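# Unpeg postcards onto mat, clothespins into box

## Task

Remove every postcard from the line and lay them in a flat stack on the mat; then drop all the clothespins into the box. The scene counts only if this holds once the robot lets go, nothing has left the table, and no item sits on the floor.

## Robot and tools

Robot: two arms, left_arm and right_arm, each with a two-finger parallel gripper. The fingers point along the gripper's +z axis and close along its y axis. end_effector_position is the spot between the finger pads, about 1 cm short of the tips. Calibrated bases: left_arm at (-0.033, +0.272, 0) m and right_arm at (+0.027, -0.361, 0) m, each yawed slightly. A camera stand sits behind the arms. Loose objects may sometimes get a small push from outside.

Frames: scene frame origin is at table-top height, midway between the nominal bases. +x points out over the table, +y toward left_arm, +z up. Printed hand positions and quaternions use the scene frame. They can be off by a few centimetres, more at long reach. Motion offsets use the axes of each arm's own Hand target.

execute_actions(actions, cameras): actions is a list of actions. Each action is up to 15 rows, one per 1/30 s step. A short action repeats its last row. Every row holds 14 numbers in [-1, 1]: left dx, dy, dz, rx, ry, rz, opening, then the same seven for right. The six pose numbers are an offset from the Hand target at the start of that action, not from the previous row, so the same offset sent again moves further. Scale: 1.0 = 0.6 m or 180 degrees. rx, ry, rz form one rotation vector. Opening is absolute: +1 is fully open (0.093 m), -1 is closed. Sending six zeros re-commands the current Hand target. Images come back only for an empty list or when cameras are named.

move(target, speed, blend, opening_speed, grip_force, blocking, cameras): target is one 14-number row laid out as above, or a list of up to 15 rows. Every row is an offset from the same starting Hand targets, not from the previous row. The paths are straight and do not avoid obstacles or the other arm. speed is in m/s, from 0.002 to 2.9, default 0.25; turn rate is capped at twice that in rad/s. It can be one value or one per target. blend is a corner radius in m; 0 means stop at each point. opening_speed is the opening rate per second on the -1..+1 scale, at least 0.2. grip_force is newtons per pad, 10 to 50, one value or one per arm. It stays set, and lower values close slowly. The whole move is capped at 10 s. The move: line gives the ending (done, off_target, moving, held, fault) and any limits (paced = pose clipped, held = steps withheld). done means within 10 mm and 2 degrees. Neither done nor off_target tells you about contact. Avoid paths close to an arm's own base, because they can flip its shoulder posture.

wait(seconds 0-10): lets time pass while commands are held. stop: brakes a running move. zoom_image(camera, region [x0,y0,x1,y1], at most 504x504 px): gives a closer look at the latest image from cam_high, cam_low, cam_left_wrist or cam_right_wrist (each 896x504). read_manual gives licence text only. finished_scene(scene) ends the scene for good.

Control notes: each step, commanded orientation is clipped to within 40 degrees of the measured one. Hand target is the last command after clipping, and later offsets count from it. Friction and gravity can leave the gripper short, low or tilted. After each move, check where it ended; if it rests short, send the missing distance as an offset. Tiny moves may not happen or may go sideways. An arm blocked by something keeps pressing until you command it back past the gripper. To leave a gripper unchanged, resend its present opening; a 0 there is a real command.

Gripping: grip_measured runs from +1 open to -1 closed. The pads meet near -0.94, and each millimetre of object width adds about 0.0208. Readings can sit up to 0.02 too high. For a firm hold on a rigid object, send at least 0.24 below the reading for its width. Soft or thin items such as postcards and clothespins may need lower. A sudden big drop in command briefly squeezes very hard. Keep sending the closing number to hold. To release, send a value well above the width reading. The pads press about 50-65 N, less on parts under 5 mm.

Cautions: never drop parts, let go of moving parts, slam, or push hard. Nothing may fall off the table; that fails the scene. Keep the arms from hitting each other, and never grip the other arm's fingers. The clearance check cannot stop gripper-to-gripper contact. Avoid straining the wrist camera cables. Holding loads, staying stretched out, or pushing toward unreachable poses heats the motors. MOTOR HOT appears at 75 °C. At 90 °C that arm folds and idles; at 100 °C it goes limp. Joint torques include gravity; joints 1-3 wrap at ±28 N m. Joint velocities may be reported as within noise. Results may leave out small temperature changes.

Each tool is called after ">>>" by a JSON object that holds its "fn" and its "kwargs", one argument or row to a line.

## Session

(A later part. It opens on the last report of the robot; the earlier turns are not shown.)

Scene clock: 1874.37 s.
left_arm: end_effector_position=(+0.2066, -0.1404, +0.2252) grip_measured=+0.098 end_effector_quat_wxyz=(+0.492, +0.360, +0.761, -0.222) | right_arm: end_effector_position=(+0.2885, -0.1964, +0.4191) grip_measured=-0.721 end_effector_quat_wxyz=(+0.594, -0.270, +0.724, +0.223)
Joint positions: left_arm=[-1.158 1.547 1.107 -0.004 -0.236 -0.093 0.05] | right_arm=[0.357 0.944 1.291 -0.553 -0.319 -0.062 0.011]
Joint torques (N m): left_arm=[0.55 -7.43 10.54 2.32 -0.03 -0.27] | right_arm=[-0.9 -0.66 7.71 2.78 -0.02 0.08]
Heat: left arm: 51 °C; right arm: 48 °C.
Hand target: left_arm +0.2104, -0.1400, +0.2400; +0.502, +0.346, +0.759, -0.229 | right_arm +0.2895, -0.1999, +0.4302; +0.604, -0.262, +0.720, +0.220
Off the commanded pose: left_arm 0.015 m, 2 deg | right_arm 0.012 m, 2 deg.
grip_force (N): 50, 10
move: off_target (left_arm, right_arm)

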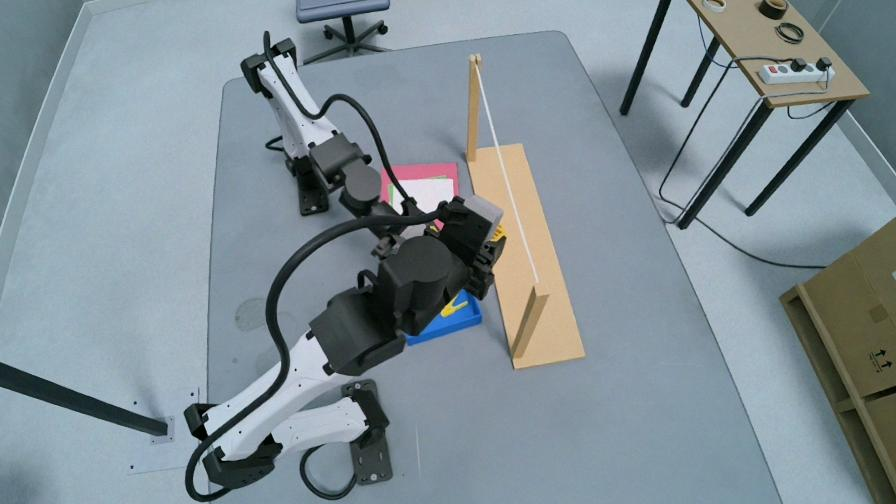

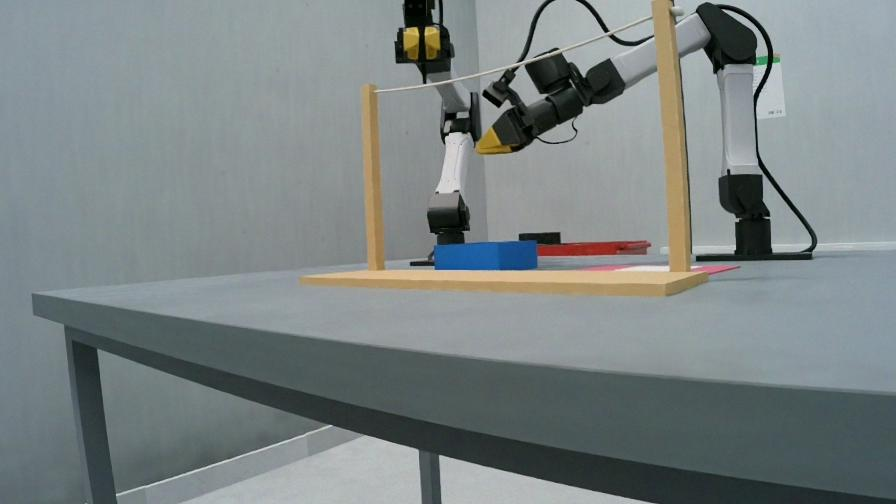

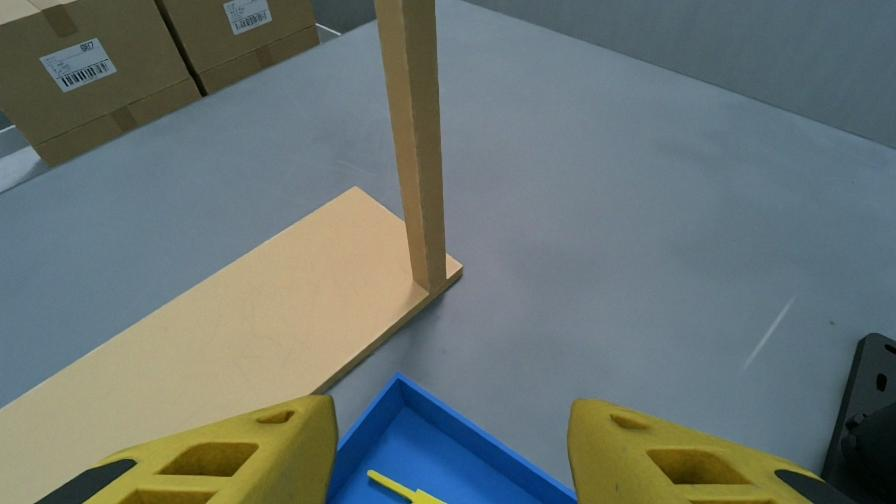

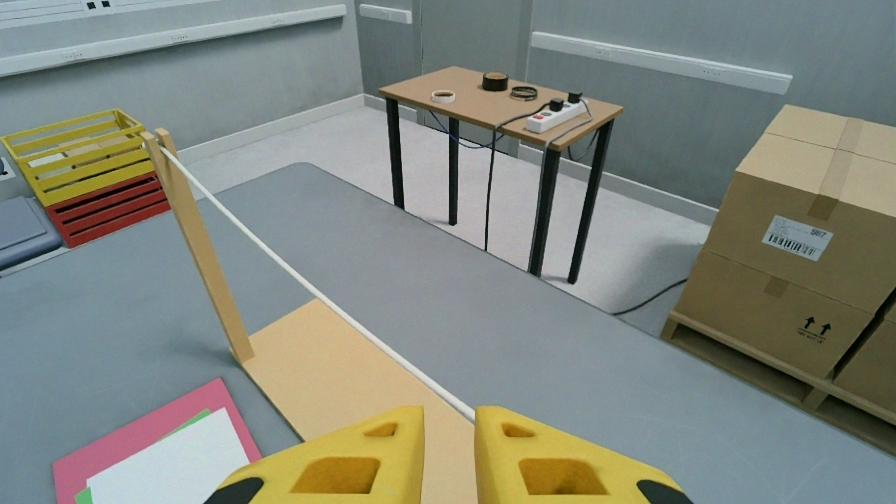

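>>> {"fn": "move", "kwargs": {
  "target": [
    [-0.068,0.2564,-0.2665,0,0,0,0.1,0,0,0,0,0,0,-0.72]
  ],
  "speed": 0.3,
  "cameras": ["all"]
}}

Scene clock: 1882.23 s.
left_arm: end_effector_position=(+0.2392, +0.0602, +0.3317) grip_measured=+0.098 end_effector_quat_wxyz=(+0.496, +0.339, +0.765, -0.231) | right_arm: end_effector_position=(+0.2885, -0.1964, +0.4191) grip_measured=-0.721 end_effector_quat_wxyz=(+0.594, -0.270, +0.724, +0.223)
Joint positions: left_arm=[-0.542 1.063 1.171 -0.543 0.312 0.124 0.05] | right_arm=[0.357 0.944 1.291 -0.553 -0.319 -0.062 0.011]
Joint torques (N m): left_arm=[0.72 -1.73 10.93 2.27 0.3 0.17] | right_arm=[-0.9 -0.66 7.69 2.78 -0.02 0.08]
Heat: left arm: 51 °C; right arm: 48 °C.
Hand target: left_arm +0.2405, +0.0599, +0.3400; +0.502, +0.346, +0.759, -0.229 | right_arm +0.2895, -0.1999, +0.4302; +0.604, -0.262, +0.720, +0.220
Off the commanded pose: left_arm 0.009 m, 1 deg | right_arm 0.012 m, 2 deg.
grip_force (N): 50, 10
move: off_target (right_arm)

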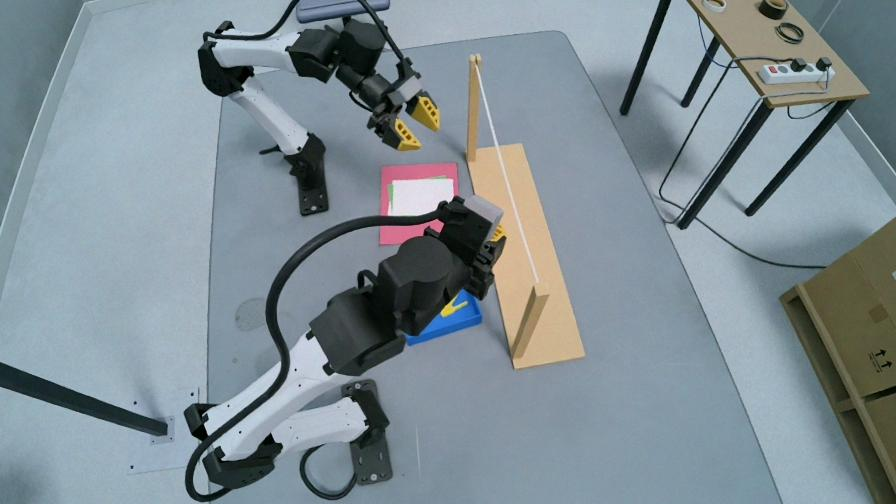

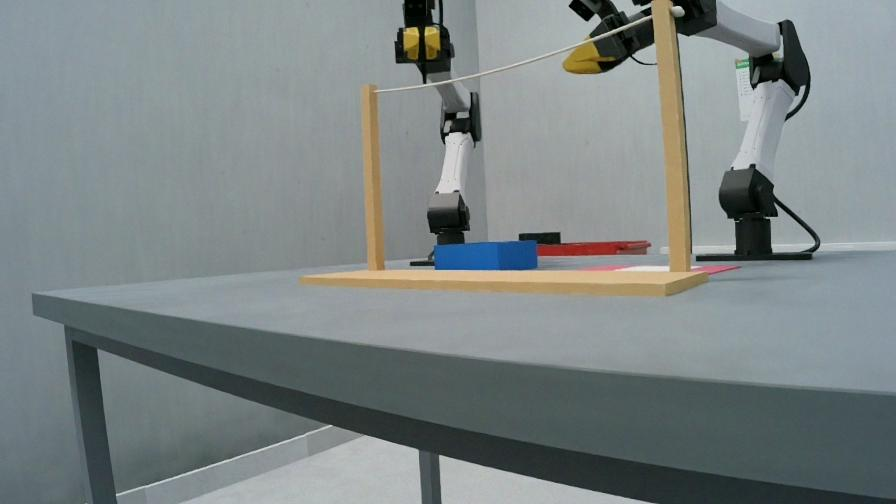

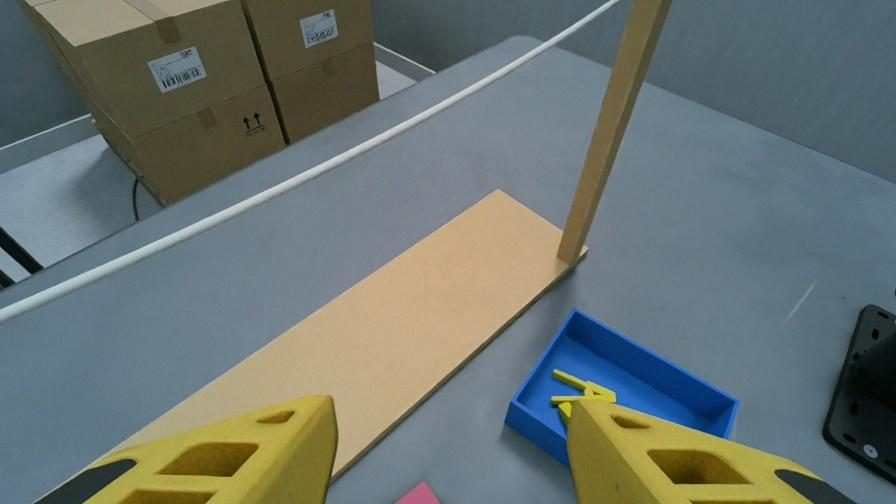

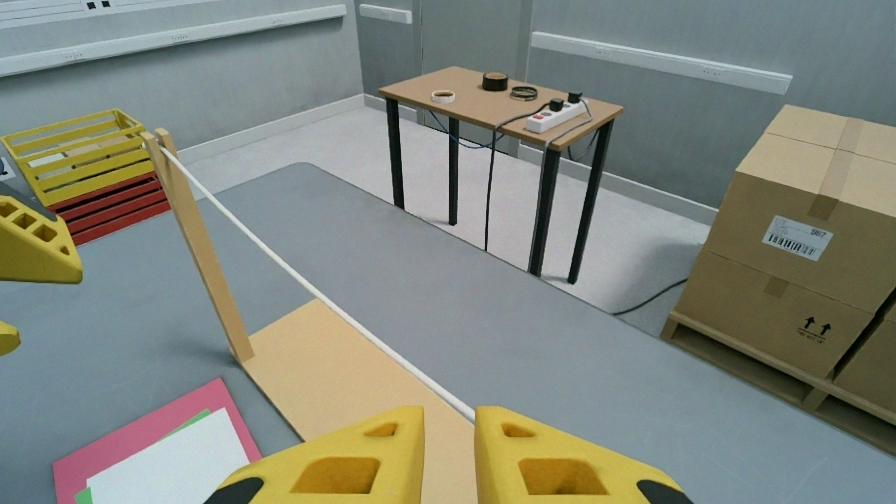

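>>> {"fn": "zoom_image", "kwargs": {
  "camera": "cam_left_wrist",
  "region": [490, 290, 760, 470]
}}

>>> {"fn": "zoom_image", "kwargs": {
  "camera": "cam_high",
  "region": [360, 140, 520, 360]
}}

Scaled by 1.867.

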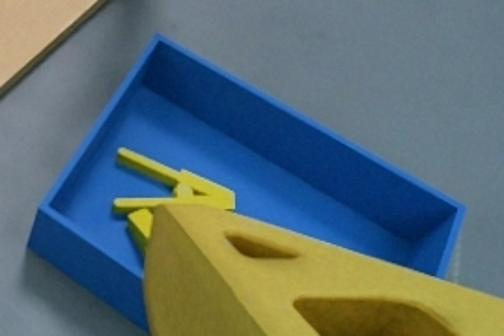

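Scaled by 2.291.

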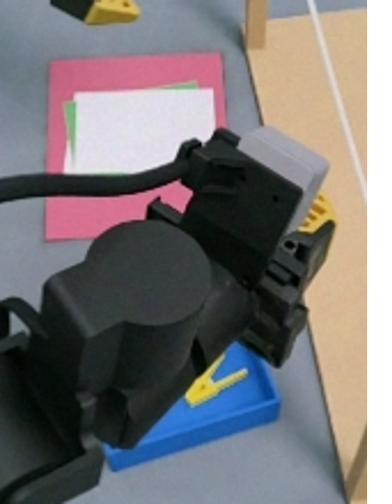

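>>> {"fn": "finished_scene", "kwargs": {
  "scene": 1
}}

The scene is finished: the task was done.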